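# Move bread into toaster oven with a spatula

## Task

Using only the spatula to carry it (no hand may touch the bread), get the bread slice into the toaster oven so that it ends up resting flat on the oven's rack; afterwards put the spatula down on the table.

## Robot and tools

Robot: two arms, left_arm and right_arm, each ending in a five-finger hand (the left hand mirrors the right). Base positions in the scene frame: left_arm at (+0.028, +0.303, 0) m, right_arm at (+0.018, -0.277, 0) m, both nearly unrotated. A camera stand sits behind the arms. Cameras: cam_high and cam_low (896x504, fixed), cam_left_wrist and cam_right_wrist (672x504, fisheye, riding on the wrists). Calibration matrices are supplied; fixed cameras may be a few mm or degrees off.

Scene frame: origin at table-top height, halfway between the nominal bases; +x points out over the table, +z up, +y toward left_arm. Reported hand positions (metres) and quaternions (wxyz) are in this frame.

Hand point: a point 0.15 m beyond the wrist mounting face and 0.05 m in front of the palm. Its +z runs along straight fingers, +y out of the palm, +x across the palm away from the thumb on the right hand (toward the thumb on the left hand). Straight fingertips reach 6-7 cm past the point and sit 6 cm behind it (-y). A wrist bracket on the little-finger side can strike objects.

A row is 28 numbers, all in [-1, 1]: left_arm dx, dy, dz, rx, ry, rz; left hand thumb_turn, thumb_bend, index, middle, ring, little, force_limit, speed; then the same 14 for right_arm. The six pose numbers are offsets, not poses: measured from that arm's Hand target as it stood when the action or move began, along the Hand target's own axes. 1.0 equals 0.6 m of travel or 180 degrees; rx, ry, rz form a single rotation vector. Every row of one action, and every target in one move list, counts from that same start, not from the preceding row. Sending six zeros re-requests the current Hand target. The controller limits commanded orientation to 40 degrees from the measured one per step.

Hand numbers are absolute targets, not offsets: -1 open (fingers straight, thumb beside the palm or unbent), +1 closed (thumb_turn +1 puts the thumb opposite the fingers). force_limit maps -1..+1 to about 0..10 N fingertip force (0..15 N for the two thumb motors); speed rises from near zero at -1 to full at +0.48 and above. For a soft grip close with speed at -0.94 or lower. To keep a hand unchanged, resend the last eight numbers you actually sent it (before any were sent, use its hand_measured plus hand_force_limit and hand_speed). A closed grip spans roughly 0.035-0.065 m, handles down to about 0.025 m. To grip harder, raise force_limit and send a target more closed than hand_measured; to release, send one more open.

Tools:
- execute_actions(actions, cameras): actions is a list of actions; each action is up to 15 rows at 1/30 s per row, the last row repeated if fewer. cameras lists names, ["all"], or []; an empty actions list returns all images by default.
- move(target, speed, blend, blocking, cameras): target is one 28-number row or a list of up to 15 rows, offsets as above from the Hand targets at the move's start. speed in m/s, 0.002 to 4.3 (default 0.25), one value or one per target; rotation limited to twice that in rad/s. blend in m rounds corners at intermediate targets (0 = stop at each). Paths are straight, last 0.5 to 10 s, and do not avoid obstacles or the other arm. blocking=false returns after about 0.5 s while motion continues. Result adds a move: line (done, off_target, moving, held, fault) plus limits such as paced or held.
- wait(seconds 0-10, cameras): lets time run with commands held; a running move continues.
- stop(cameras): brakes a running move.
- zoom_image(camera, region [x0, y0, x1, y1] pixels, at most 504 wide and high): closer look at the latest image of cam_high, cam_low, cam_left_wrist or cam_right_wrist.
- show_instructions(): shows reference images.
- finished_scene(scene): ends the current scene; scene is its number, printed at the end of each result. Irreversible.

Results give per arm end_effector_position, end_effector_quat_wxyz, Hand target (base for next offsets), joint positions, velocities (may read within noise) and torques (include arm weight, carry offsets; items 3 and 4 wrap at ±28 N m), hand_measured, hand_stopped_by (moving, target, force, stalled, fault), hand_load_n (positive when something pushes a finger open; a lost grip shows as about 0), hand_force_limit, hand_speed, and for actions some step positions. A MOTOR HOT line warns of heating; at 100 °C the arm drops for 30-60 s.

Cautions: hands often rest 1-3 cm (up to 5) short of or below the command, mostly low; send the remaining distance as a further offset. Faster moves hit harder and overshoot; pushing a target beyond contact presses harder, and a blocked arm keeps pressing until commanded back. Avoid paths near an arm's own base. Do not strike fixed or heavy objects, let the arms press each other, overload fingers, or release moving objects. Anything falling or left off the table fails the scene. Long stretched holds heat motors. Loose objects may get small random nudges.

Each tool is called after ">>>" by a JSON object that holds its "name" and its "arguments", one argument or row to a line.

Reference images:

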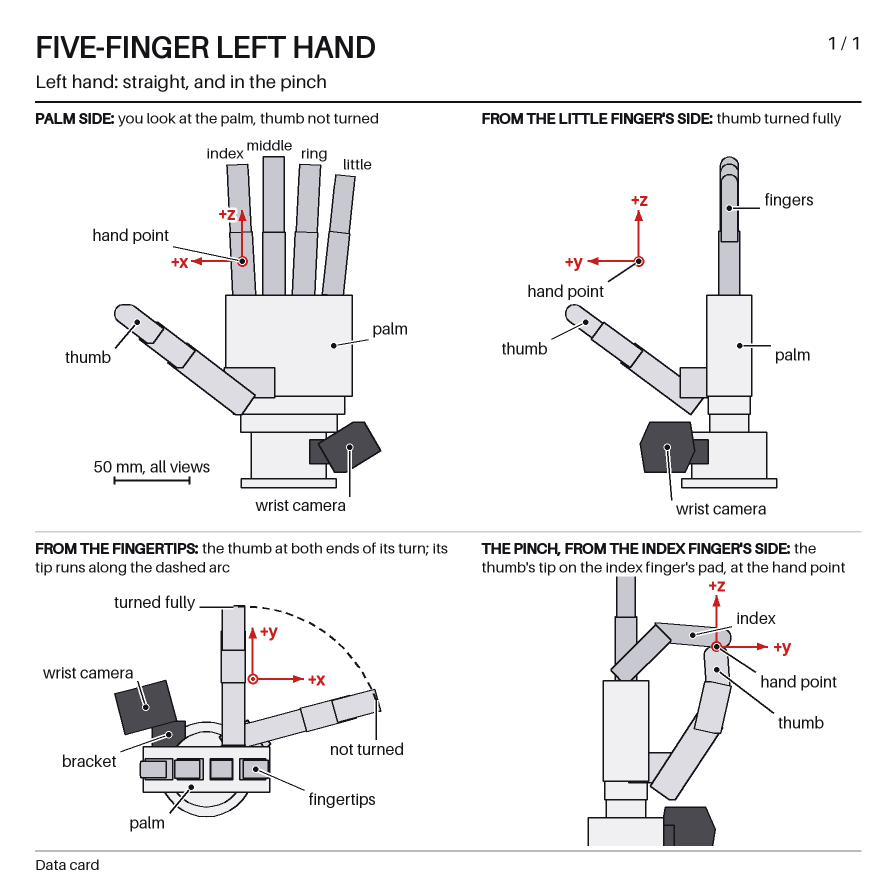

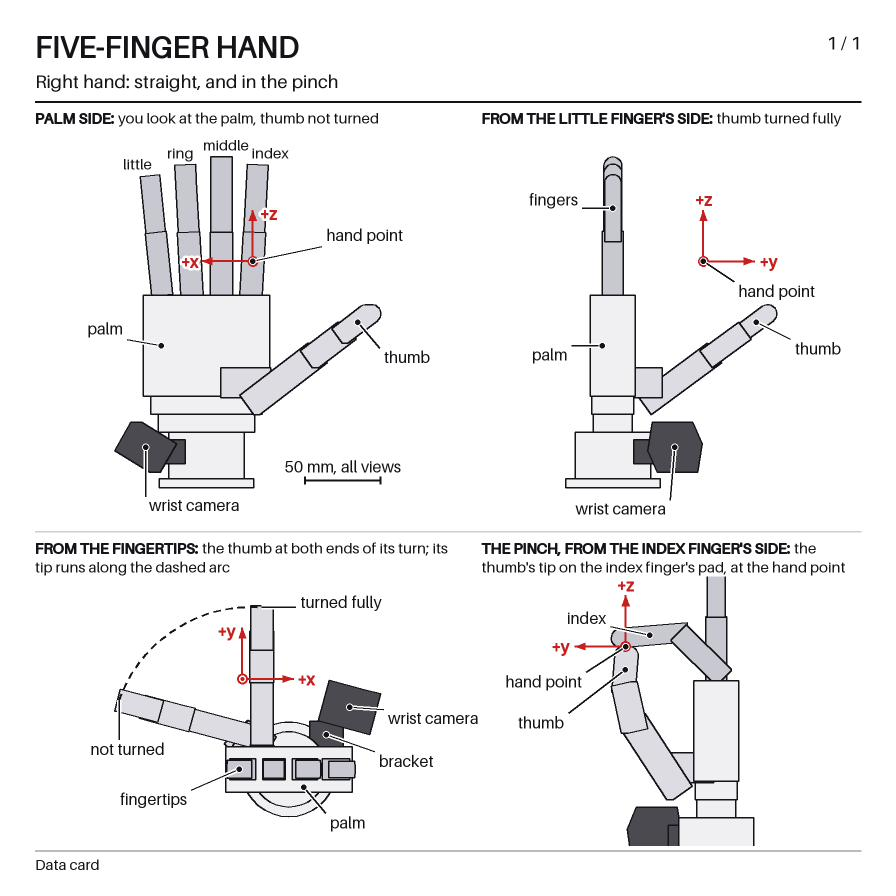

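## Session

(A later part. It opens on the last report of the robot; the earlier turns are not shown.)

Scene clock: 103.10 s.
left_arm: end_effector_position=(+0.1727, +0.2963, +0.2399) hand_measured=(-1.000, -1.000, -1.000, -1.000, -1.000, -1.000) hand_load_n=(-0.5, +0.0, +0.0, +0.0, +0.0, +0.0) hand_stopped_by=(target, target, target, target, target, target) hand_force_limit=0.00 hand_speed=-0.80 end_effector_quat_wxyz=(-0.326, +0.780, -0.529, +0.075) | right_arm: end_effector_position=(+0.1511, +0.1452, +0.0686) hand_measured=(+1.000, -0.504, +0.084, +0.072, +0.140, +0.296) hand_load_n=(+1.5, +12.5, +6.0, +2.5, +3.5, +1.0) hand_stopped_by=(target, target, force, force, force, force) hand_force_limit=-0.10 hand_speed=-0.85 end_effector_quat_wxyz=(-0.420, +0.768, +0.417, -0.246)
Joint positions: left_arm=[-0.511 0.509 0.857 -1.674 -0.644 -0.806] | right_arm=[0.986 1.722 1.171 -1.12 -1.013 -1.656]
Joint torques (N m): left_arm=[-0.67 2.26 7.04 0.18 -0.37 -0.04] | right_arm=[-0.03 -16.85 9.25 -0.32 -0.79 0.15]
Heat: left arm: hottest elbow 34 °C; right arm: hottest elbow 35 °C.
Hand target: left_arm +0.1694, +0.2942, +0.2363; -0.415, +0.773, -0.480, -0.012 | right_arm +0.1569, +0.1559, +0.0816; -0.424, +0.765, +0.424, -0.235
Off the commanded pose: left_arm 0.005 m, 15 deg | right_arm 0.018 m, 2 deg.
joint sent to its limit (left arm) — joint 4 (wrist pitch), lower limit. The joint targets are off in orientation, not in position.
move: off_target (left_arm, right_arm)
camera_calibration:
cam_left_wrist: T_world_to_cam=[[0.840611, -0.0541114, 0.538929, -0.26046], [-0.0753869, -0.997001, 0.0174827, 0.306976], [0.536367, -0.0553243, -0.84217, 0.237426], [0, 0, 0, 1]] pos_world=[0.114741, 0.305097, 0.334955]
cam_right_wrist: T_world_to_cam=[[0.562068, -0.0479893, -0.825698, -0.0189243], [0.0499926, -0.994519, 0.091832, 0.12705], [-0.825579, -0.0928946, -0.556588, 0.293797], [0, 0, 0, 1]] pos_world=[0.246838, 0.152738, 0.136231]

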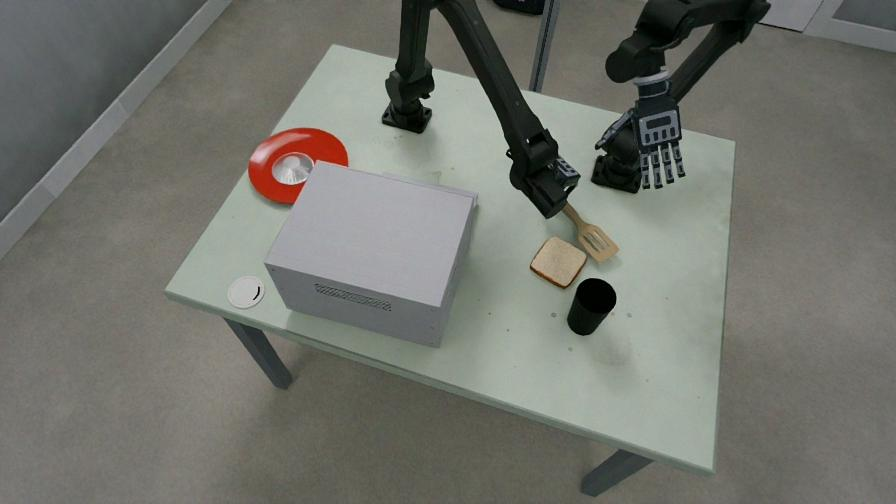

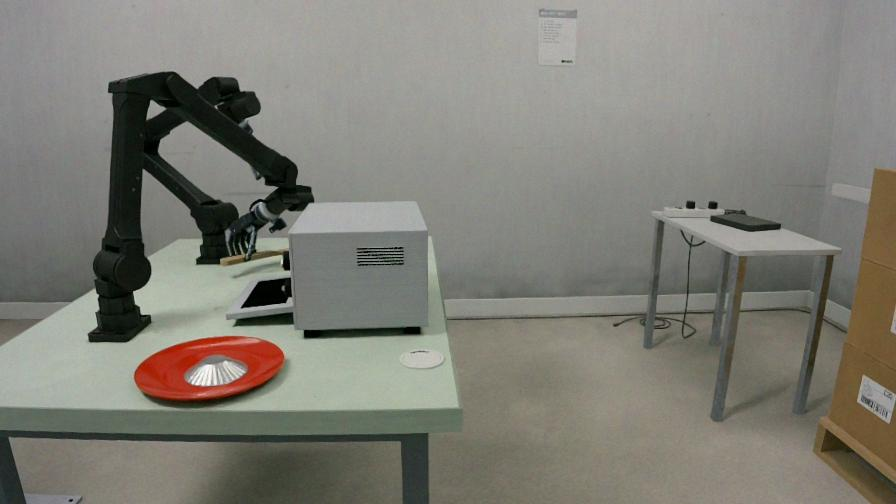

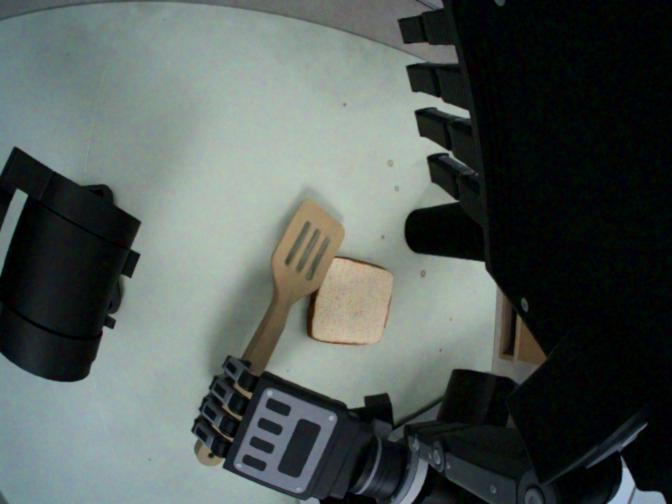

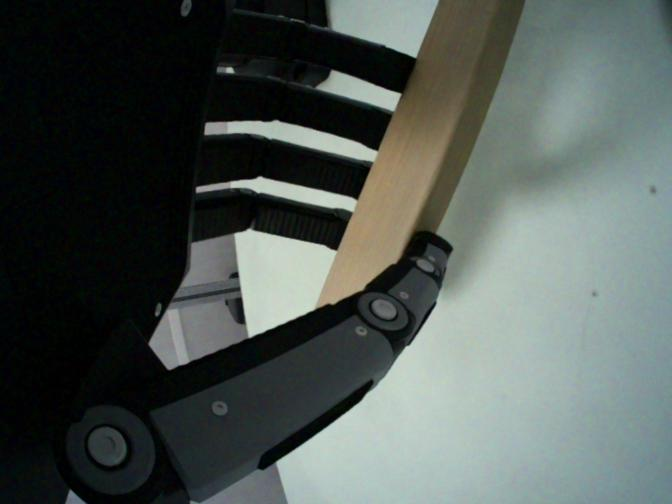

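>>> {"name": "move", "arguments": {
  "target": [
    [0,0,0,0,0,0,-1,-1,-1,-1,-1,-1,0,-0.8,-0.06,-0.0717,-0.0427,0,0,0,1,-0.5,0.5,0.5,0.5,0.5,-0.1,-0.85],
    [0,0,0,0,0,0,-1,-1,-1,-1,-1,-1,0,-0.8,-0.2258,-0.1003,0.0303,0.0121,0.0885,0.1198,1,-0.5,0.5,0.5,0.5,0.5,-0.1,-0.85]
  ],
  "cameras": ["cam_high","cam_low","cam_left_wrist","cam_right_wrist"],
  "speed": 0.12,
  "blend": 0.02
}}

>>> {"name": "zoom_image", "arguments": {
  "camera": "cam_high",
  "region": [480, 140, 640, 340]
}}

Scene clock: 111.60 s.
left_arm: end_effector_position=(+0.1727, +0.2963, +0.2399) hand_measured=(-1.000, -1.000, -1.000, -1.000, -1.000, -1.000) hand_load_n=(+0.0, +0.0, +0.0, +0.0, +0.0, +0.0) hand_stopped_by=(target, target, target, target, target, target) hand_force_limit=0.00 hand_speed=-0.80 end_effector_quat_wxyz=(-0.326, +0.780, -0.529, +0.075) | right_arm: end_effector_position=(+0.0460, +0.0631, +0.1191) hand_measured=(+1.000, -0.504, +0.084, +0.072, +0.140, +0.296) hand_load_n=(+2.0, +12.5, +6.0, +2.5, +4.0, +1.0) hand_stopped_by=(target, target, force, force, force, force) hand_force_limit=-0.10 hand_speed=-0.85 end_effector_quat_wxyz=(-0.435, +0.851, +0.202, -0.216)
Joint positions: left_arm=[-0.511 0.509 0.857 -1.674 -0.644 -0.806] | right_arm=[1.076 1.139 0.669 -0.585 -0.917 -0.722]
Joint torques (N m): left_arm=[-0.62 2.49 6.98 0.25 -0.37 -0.06] | right_arm=[0.21 -8.82 7.77 1.51 -0.64 0.19]
Heat: left arm: hottest elbow 33 °C; right arm: hottest elbow 35 °C.
Hand target: left_arm +0.1694, +0.2942, +0.2363; -0.415, +0.773, -0.480, -0.012 | right_arm +0.0451, +0.0662, +0.1233; -0.441, +0.847, +0.207, -0.210
Off the commanded pose: left_arm 0.005 m, 15 deg | right_arm 0.005 m, 1 deg.
joint sent to its limit (left arm) — joint 4 (wrist pitch), lower limit. The joint targets are off in orientation, not in position.
move: off_target (left_arm)
camera_calibration:
cam_left_wrist: T_world_to_cam=[[0.840611, -0.0541114, 0.538929, -0.26046], [-0.0753869, -0.997001, 0.0174827, 0.306976], [0.536367, -0.0553243, -0.84217, 0.237426], [0, 0, 0, 1]] pos_world=[0.114741, 0.305097, 0.334955]
cam_right_wrist: T_world_to_cam=[[0.377586, -0.366869, -0.850198, 0.109485], [-0.35447, -0.905494, 0.233304, 0.0421189], [-0.855441, 0.213278, -0.471946, 0.199535], [0, 0, 0, 1]] pos_world=[0.144281, 0.0357486, 0.177427]

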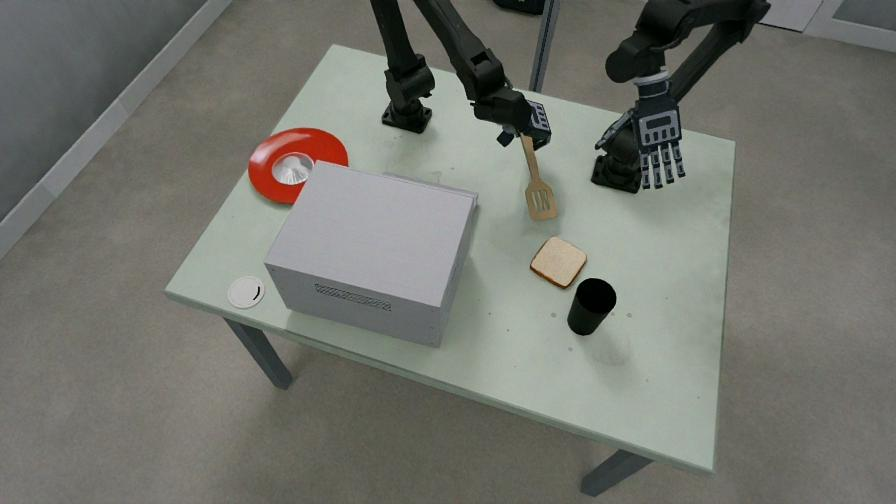

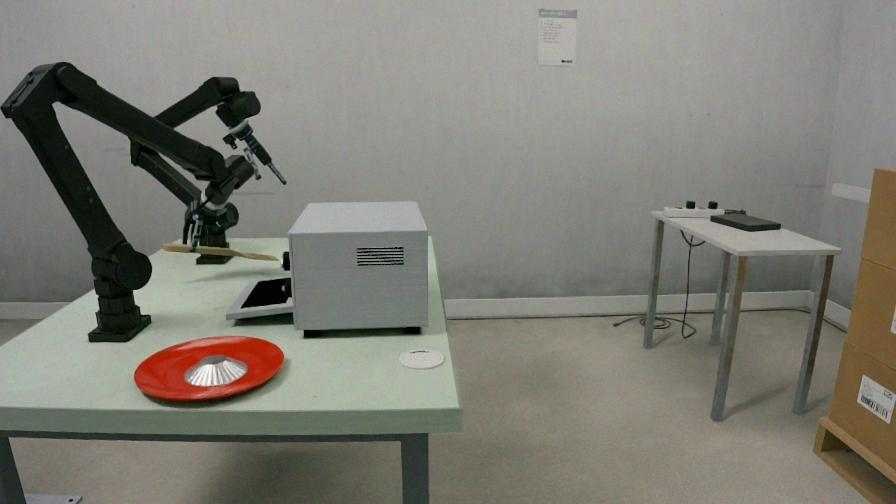

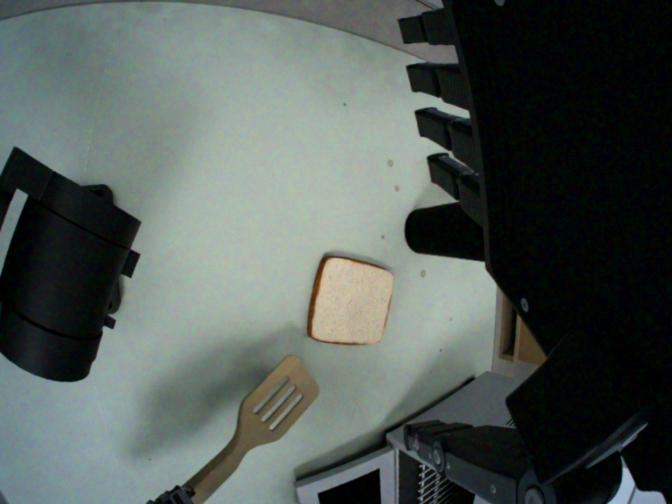

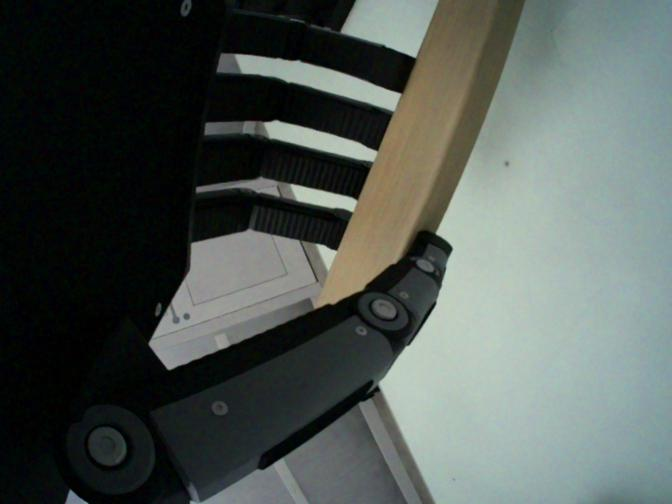

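Scaled by 2.520.

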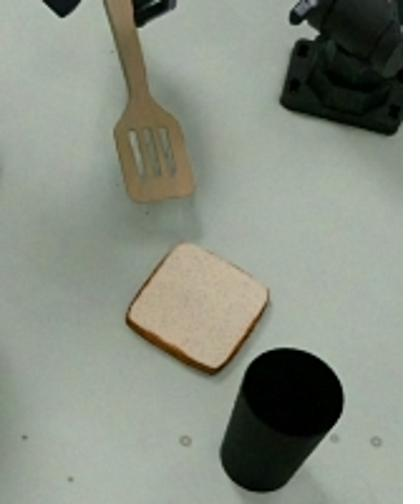

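>>> {"name": "move", "arguments": {
  "target": [0,0,0,0,0,0,-1,-1,-1,-1,-1,-1,0,-0.8,0.013,0.0626,0.0391,0,0,0,1,-0.5,0.5,0.5,0.5,0.5,-0.1,-0.85],
  "cameras": ["cam_high","cam_low","cam_left_wrist"],
  "speed": 0.08
}}

>>> {"name": "zoom_image", "arguments": {
  "camera": "cam_high",
  "region": [480, 140, 640, 340]
}}

>>> {"name": "zoom_image", "arguments": {
  "camera": "cam_low",
  "region": [150, 190, 310, 310]
}}

>>> {"name": "zoom_image", "arguments": {
  "camera": "cam_left_wrist",
  "region": [180, 230, 420, 470]
}}

Scene clock: 115.13 s.
left_arm: end_effector_position=(+0.1727, +0.2963, +0.2399) hand_measured=(-1.000, -1.000, -1.000, -1.000, -1.000, -1.000) hand_load_n=(+0.0, +0.0, +0.0, +0.0, +0.0, +0.0) hand_stopped_by=(target, target, target, target, target, target) hand_force_limit=0.00 hand_speed=-0.80 end_effector_quat_wxyz=(-0.326, +0.780, -0.529, +0.075) | right_arm: end_effector_position=(+0.0460, +0.0629, +0.0798) hand_measured=(+1.000, -0.504, +0.084, +0.072, +0.140, +0.296) hand_load_n=(+1.5, +12.5, +6.0, +2.5, +4.0, +1.0) hand_stopped_by=(target, target, force, force, force, force) hand_force_limit=-0.10 hand_speed=-0.85 end_effector_quat_wxyz=(-0.441, +0.848, +0.205, -0.210)
Joint positions: left_arm=[-0.511 0.509 0.857 -1.674 -0.644 -0.806] | right_arm=[1.076 1.199 0.592 -0.427 -0.917 -0.721]
Joint torques (N m): left_arm=[-0.56 2.43 6.9 0.18 -0.35 -0.08] | right_arm=[0.26 -7.18 7.3 1.54 -0.64 0.18]
Heat: left arm: hottest elbow 33 °C; right arm: hottest elbow 35 °C.
Hand target: left_arm +0.1694, +0.2942, +0.2363; -0.415, +0.773, -0.480, -0.012 | right_arm +0.0450, +0.0661, +0.0781; -0.441, +0.848, +0.206, -0.210
Off the commanded pose: left_arm 0.005 m, 15 deg | right_arm 0.004 m, 0 deg.
joint sent to its limit (left arm) — joint 4 (wrist pitch), lower limit. The joint targets are off in orientation, not in position.
move: off_target (left_arm)
camera_calibration:
cam_left_wrist: T_world_to_cam=[[0.840611, -0.0541114, 0.538929, -0.26046], [-0.0753869, -0.997001, 0.0174827, 0.306976], [0.536367, -0.0553243, -0.84217, 0.237426], [0, 0, 0, 1]] pos_world=[0.114741, 0.305097, 0.334955]
Images, in order (width x height): cam_high 896x504, cam_low 896x504, cam_left_wrist 672x504.

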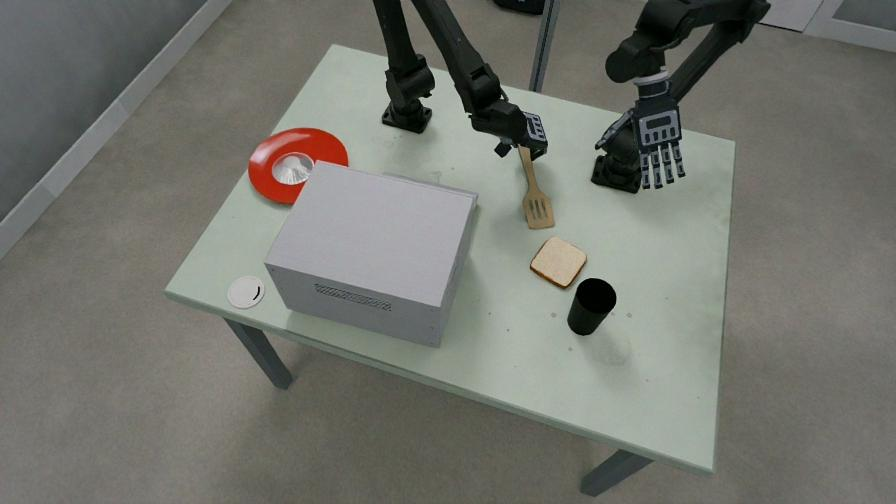

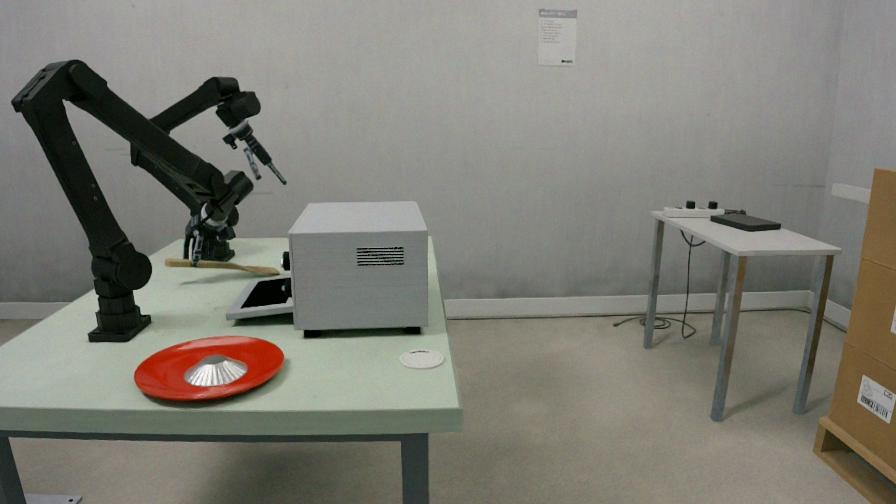

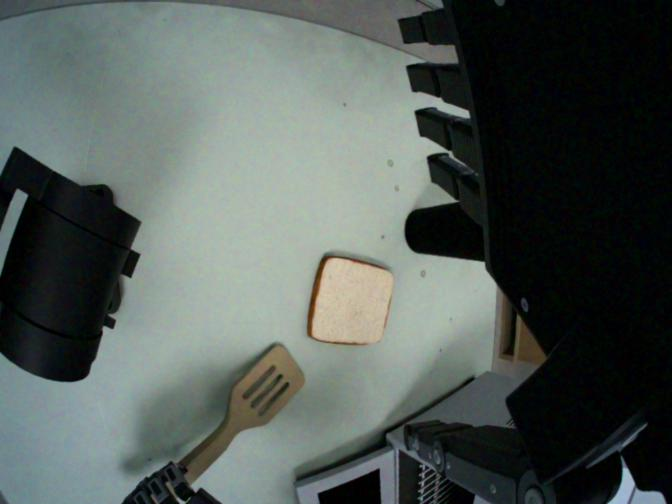

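Scaled by 2.520.

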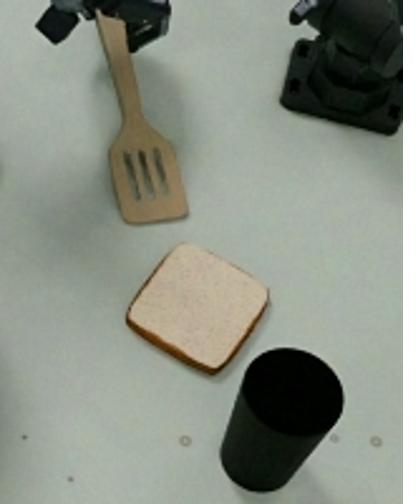

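Scaled by 3.150.

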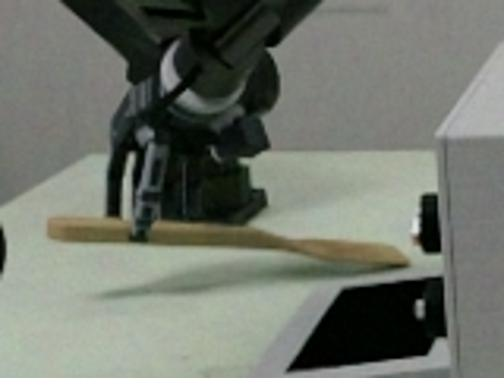

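Scaled by 2.100 from the camera's 672x504 image, which has a finer 960x720 frame.

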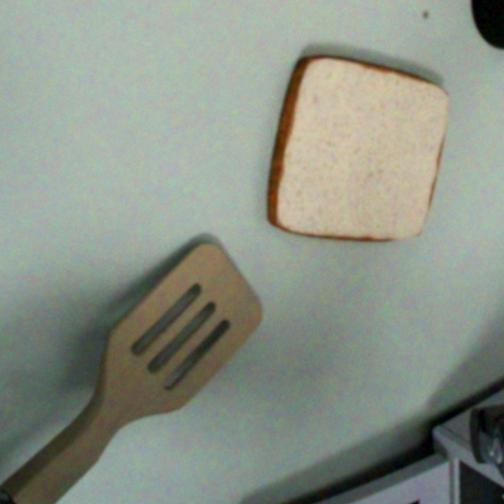

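>>> {"name": "move", "arguments": {
  "target": [0,0,0,0,0,0,-1,-1,-1,-1,-1,-1,0,-0.8,0.0037,0.0181,0.0113,0,0,0,1,-0.5,0.5,0.5,0.5,0.5,-0.1,-0.85],
  "cameras": ["cam_high","cam_low","cam_left_wrist"],
  "speed": 0.05
}}

>>> {"name": "zoom_image", "arguments": {
  "camera": "cam_low",
  "region": [200, 220, 310, 310]
}}

>>> {"name": "zoom_image", "arguments": {
  "camera": "cam_left_wrist",
  "region": [180, 230, 420, 470]
}}

Scene clock: 117.17 s.
left_arm: end_effector_position=(+0.1727, +0.2963, +0.2399) hand_measured=(-1.000, -1.000, -1.000, -1.000, -1.000, -1.000) hand_load_n=(+0.0, -0.5, +0.0, +0.0, +0.0, +0.0) hand_stopped_by=(target, target, target, target, target, target) hand_force_limit=0.00 hand_speed=-0.80 end_effector_quat_wxyz=(-0.326, +0.780, -0.529, +0.075) | right_arm: end_effector_position=(+0.0476, +0.0662, +0.0714) hand_measured=(+1.000, -0.504, +0.084, +0.072, +0.140, +0.296) hand_load_n=(+3.0, +12.0, +7.5, +2.5, +3.0, -0.5) hand_stopped_by=(target, target, force, force, force, force) hand_force_limit=-0.10 hand_speed=-0.85 end_effector_quat_wxyz=(-0.446, +0.846, +0.209, -0.205)
Joint positions: left_arm=[-0.511 0.509 0.857 -1.674 -0.644 -0.806] | right_arm=[1.076 1.22 0.578 -0.375 -0.917 -0.722]
Joint torques (N m): left_arm=[-0.91 2.26 7.01 0.16 -0.39 -0.02] | right_arm=[0.15 -6.71 6.71 1.29 -0.63 0.18]
Heat: left arm: hottest elbow 33 °C; right arm: hottest elbow 35 °C.
Hand target: left_arm +0.1694, +0.2942, +0.2363; -0.415, +0.773, -0.480, -0.012 | right_arm +0.0449, +0.0661, +0.0651; -0.441, +0.848, +0.207, -0.210
Off the commanded pose: left_arm 0.005 m, 15 deg | right_arm 0.007 m, 1 deg.
joint sent to its limit (left arm) — joint 4 (wrist pitch), lower limit. The joint targets are off in orientation, not in position.
move: off_target (left_arm)
camera_calibration:
cam_left_wrist: T_world_to_cam=[[0.840611, -0.0541114, 0.538929, -0.26046], [-0.0753869, -0.997001, 0.0174827, 0.306976], [0.536367, -0.0553243, -0.84217, 0.237426], [0, 0, 0, 1]] pos_world=[0.114741, 0.305097, 0.334955]
Images, in order (width x height): cam_high 896x504, cam_low 896x504, cam_left_wrist 672x504.

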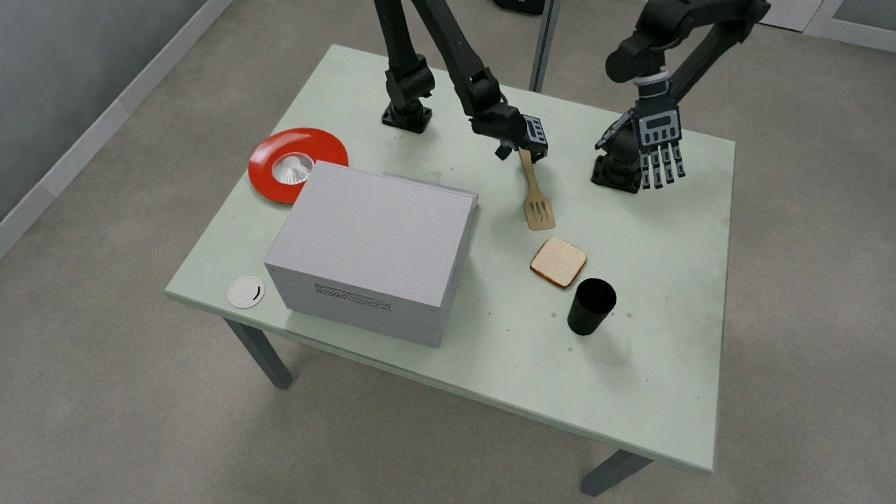

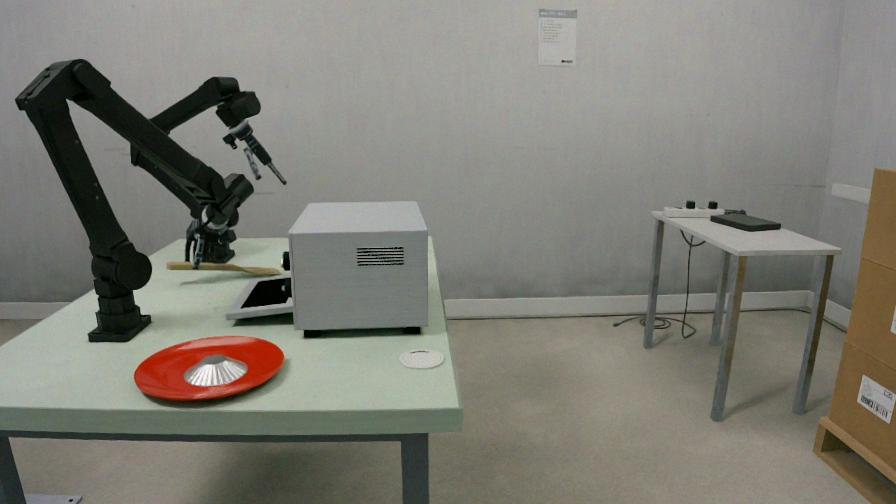

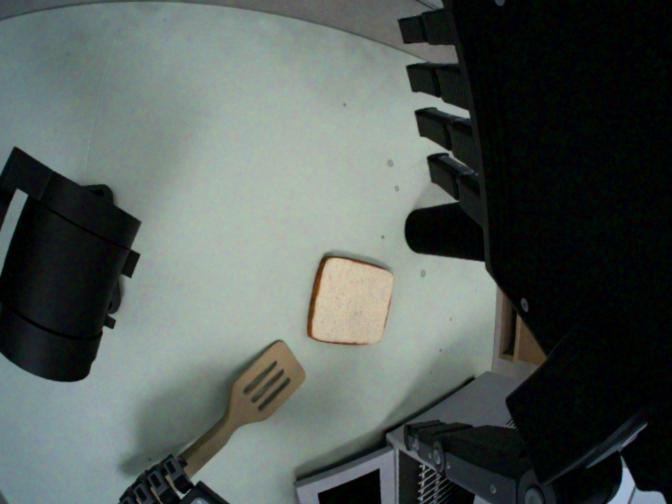

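Scaled by 4.582.

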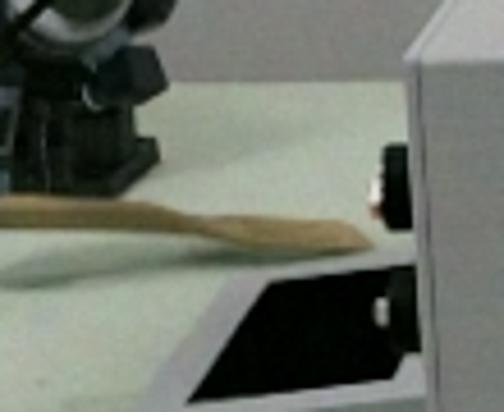

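Scaled by 2.100 from the camera's 672x504 image, which has a finer 960x720 frame.

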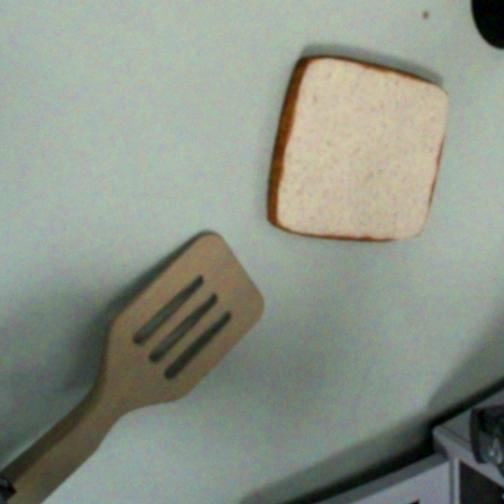

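>>> {"name": "move", "arguments": {
  "target": [0,0,0,0,0,0,-1,-1,-1,-1,-1,-1,0,-0.8,0.0985,-0.0112,-0.0148,0,0,0,1,-0.5,0.5,0.5,0.5,0.5,-0.1,-0.85],
  "cameras": ["cam_high","cam_low","cam_left_wrist"],
  "speed": 0.08
}}

>>> {"name": "zoom_image", "arguments": {
  "camera": "cam_high",
  "region": [480, 140, 640, 340]
}}

>>> {"name": "zoom_image", "arguments": {
  "camera": "cam_left_wrist",
  "region": [200, 200, 440, 440]
}}

Scene clock: 120.50 s.
left_arm: end_effector_position=(+0.1727, +0.2963, +0.2399) hand_measured=(-1.000, -1.000, -1.000, -1.000, -1.000, -1.000) hand_load_n=(+0.0, +0.0, +0.0, +0.0, +0.0, +0.0) hand_stopped_by=(target, target, target, target, target, target) hand_force_limit=0.00 hand_speed=-0.80 end_effector_quat_wxyz=(-0.326, +0.780, -0.529, +0.075) | right_arm: end_effector_position=(+0.0885, +0.0860, +0.0598) hand_measured=(+1.000, -0.504, +0.086, +0.072, +0.140, +0.296) hand_load_n=(+4.0, +10.0, +2.5, +4.5, +2.5, +0.0) hand_stopped_by=(target, target, force, force, force, force) hand_force_limit=-0.10 hand_speed=-0.85 end_effector_quat_wxyz=(-0.439, +0.848, +0.208, -0.212)
Joint positions: left_arm=[-0.511 0.509 0.857 -1.674 -0.644 -0.806] | right_arm=[1.001 1.377 0.692 -0.452 -0.954 -0.845]
Joint torques (N m): left_arm=[-0.62 2.2 6.98 0.23 -0.41 -0.05] | right_arm=[-1.03 -8.88 9.42 0.39 -0.9 0.09]
Heat: left arm: hottest elbow 33 °C; right arm: hottest elbow 35 °C.
Hand target: left_arm +0.1694, +0.2942, +0.2363; -0.415, +0.773, -0.480, -0.012 | right_arm +0.0974, +0.0954, +0.0651; -0.441, +0.848, +0.207, -0.210
Off the commanded pose: left_arm 0.005 m, 15 deg | right_arm 0.014 m, 0 deg.
joint sent to its limit (left arm) — joint 4 (wrist pitch), lower limit. The joint targets are off in orientation, not in position.
move: off_target (left_arm, right_arm)
camera_calibration:
cam_left_wrist: T_world_to_cam=[[0.840611, -0.0541114, 0.538929, -0.26046], [-0.0753869, -0.997001, 0.0174827, 0.306976], [0.536367, -0.0553243, -0.84217, 0.237426], [0, 0, 0, 1]] pos_world=[0.114741, 0.305097, 0.334955]
Images, in order (width x height): cam_high 896x504, cam_low 896x504, cam_left_wrist 672x504.

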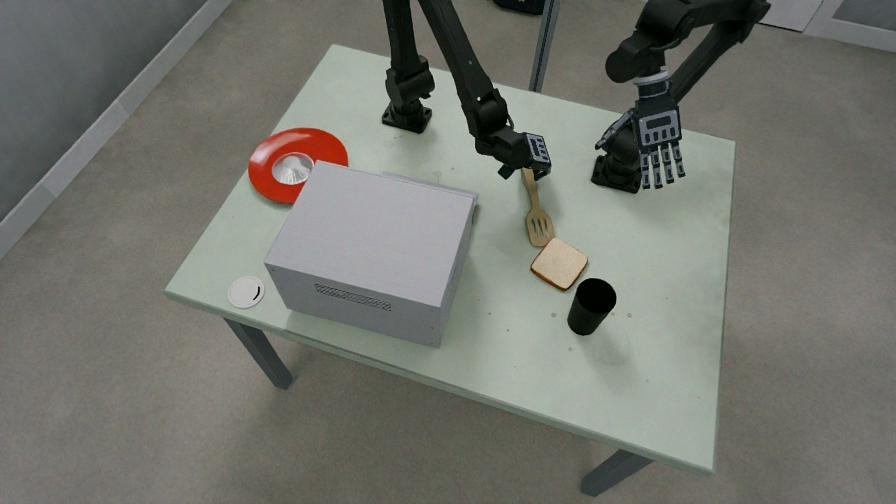

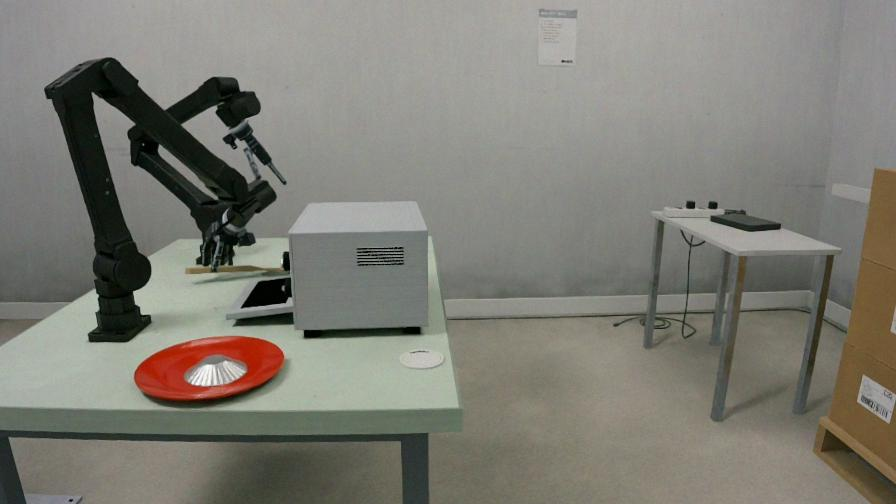

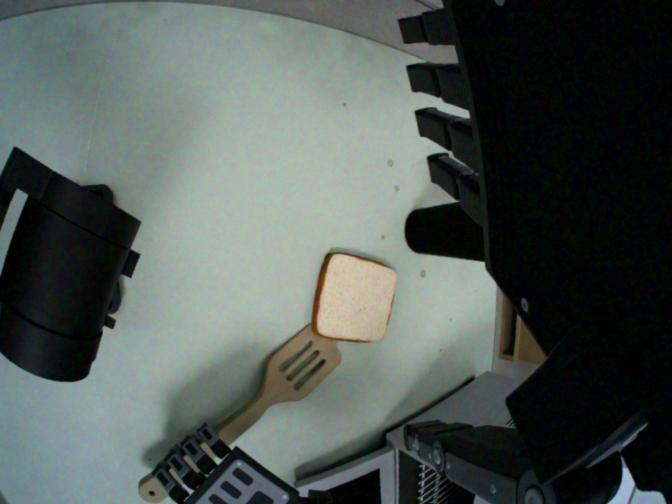

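Scaled by 2.520.

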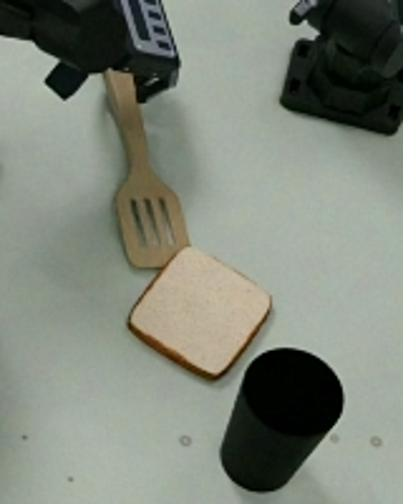

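Scaled by 2.100 from the camera's 672x504 image, which has a finer 960x720 frame.

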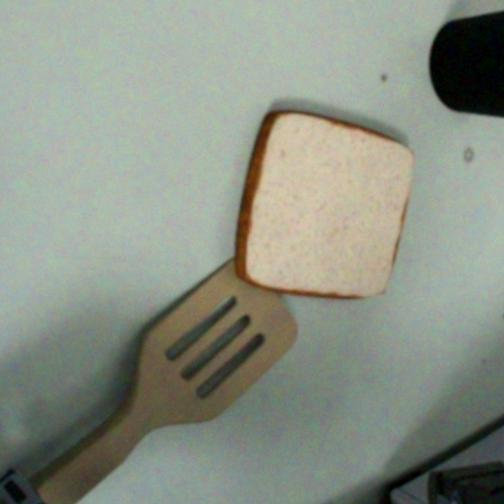

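>>> {"name": "move", "arguments": {
  "target": [0,0,0,0,0,0,-1,-1,-1,-1,-1,-1,0,-0.8,0.0803,-0.025,-0.0058,0,0,0,1,-0.5,0.5,0.5,0.5,0.5,-0.1,-0.85],
  "cameras": ["cam_high","cam_low","cam_left_wrist"],
  "speed": 0.1
}}

>>> {"name": "zoom_image", "arguments": {
  "camera": "cam_high",
  "region": [480, 140, 640, 340]
}}

>>> {"name": "zoom_image", "arguments": {
  "camera": "cam_left_wrist",
  "region": [200, 200, 440, 440]
}}

Scene clock: 123.23 s.
left_arm: end_effector_position=(+0.1727, +0.2963, +0.2399) hand_measured=(-1.000, -1.000, -1.000, -1.000, -1.000, -1.000) hand_load_n=(-0.5, +0.0, +0.0, +0.0, +0.0, +0.0) hand_stopped_by=(target, target, target, target, target, target) hand_force_limit=0.00 hand_speed=-0.80 end_effector_quat_wxyz=(-0.326, +0.780, -0.529, +0.075) | right_arm: end_effector_position=(+0.1265, +0.1160, +0.0651) hand_measured=(+1.000, -0.504, +0.086, +0.072, +0.140, +0.296) hand_load_n=(+3.5, +9.5, +2.5, +4.0, +2.5, +0.5) hand_stopped_by=(target, target, force, force, force, force) hand_force_limit=-0.10 hand_speed=-0.85 end_effector_quat_wxyz=(-0.436, +0.850, +0.203, -0.215)
Joint positions: left_arm=[-0.511 0.509 0.857 -1.674 -0.644 -0.806] | right_arm=[0.963 1.492 0.836 -0.535 -0.967 -0.896]
Joint torques (N m): left_arm=[-0.56 2.49 7.19 0.17 -0.37 -0.07] | right_arm=[-0.85 -11.16 9.78 0.36 -0.99 -0.01]
Heat: left arm: hottest elbow 33 °C; right arm: hottest elbow 35 °C.
Hand target: left_arm +0.1694, +0.2942, +0.2363; -0.415, +0.773, -0.480, -0.012 | right_arm +0.1367, +0.1268, +0.0711; -0.441, +0.848, +0.207, -0.210
Off the commanded pose: left_arm 0.005 m, 15 deg | right_arm 0.016 m, 1 deg.
joint sent to its limit (left arm) — joint 4 (wrist pitch), lower limit. The joint targets are off in orientation, not in position.
move: off_target (left_arm, right_arm)
camera_calibration:
cam_left_wrist: T_world_to_cam=[[0.840611, -0.0541114, 0.538929, -0.26046], [-0.0753869, -0.997001, 0.0174827, 0.306976], [0.536367, -0.0553243, -0.84217, 0.237426], [0, 0, 0, 1]] pos_world=[0.114741, 0.305097, 0.334955]
Images, in order (width x height): cam_high 896x504, cam_low 896x504, cam_left_wrist 672x504.

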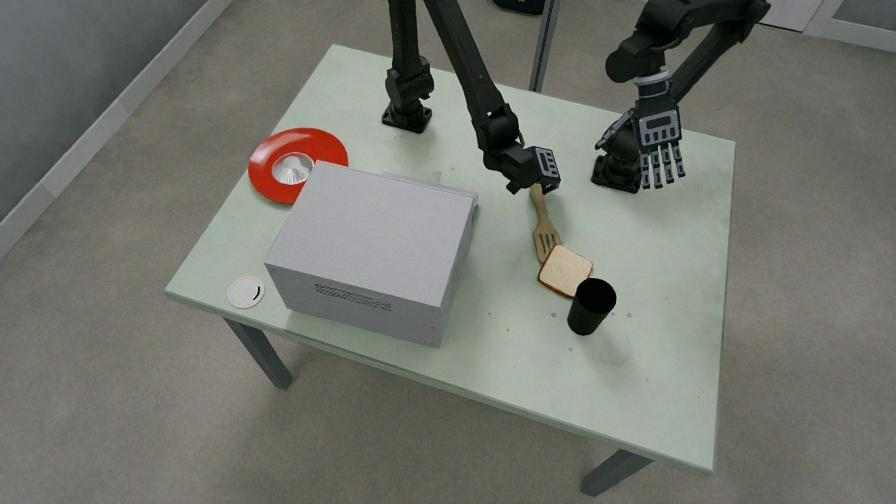

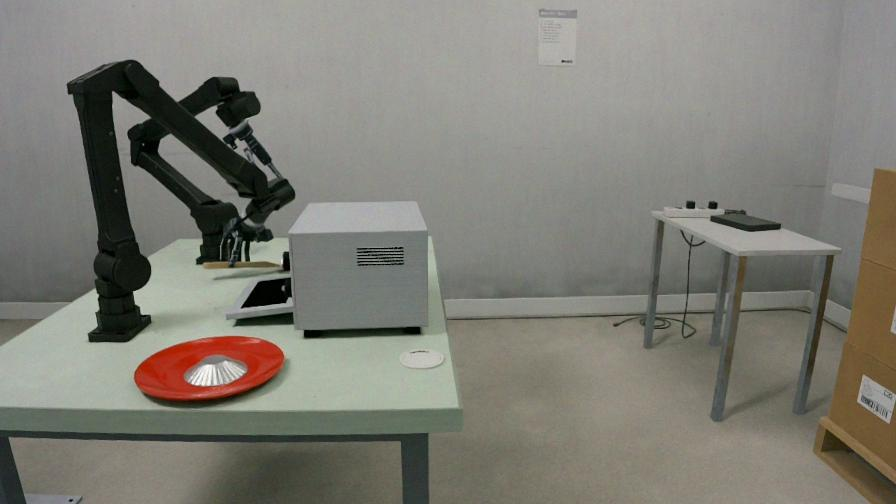

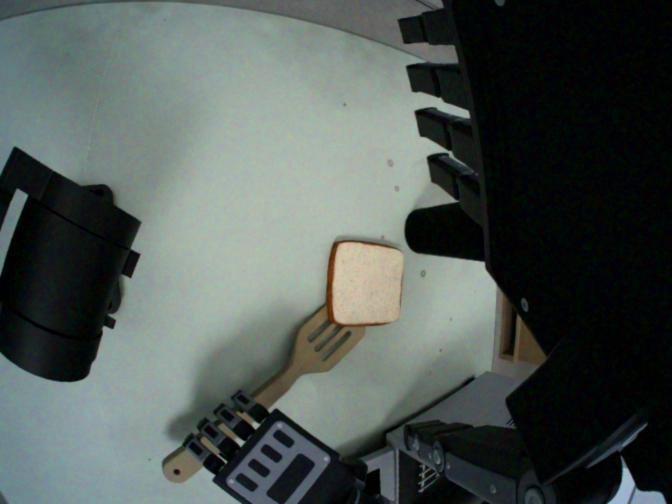

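Scaled by 2.520.

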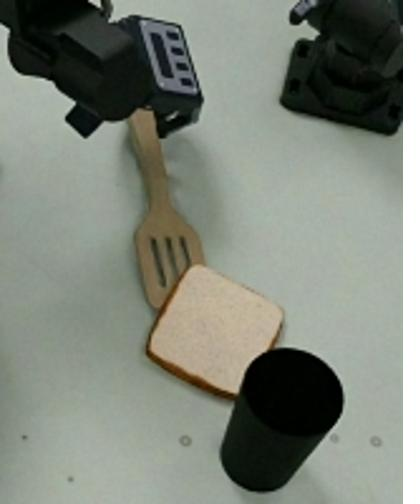

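Scaled by 2.100 from the camera's 672x504 image, which has a finer 960x720 frame.

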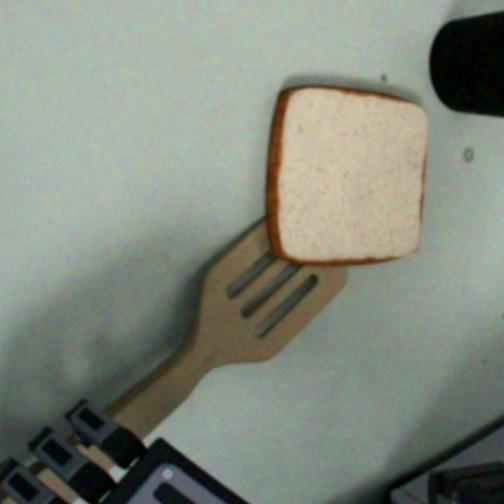

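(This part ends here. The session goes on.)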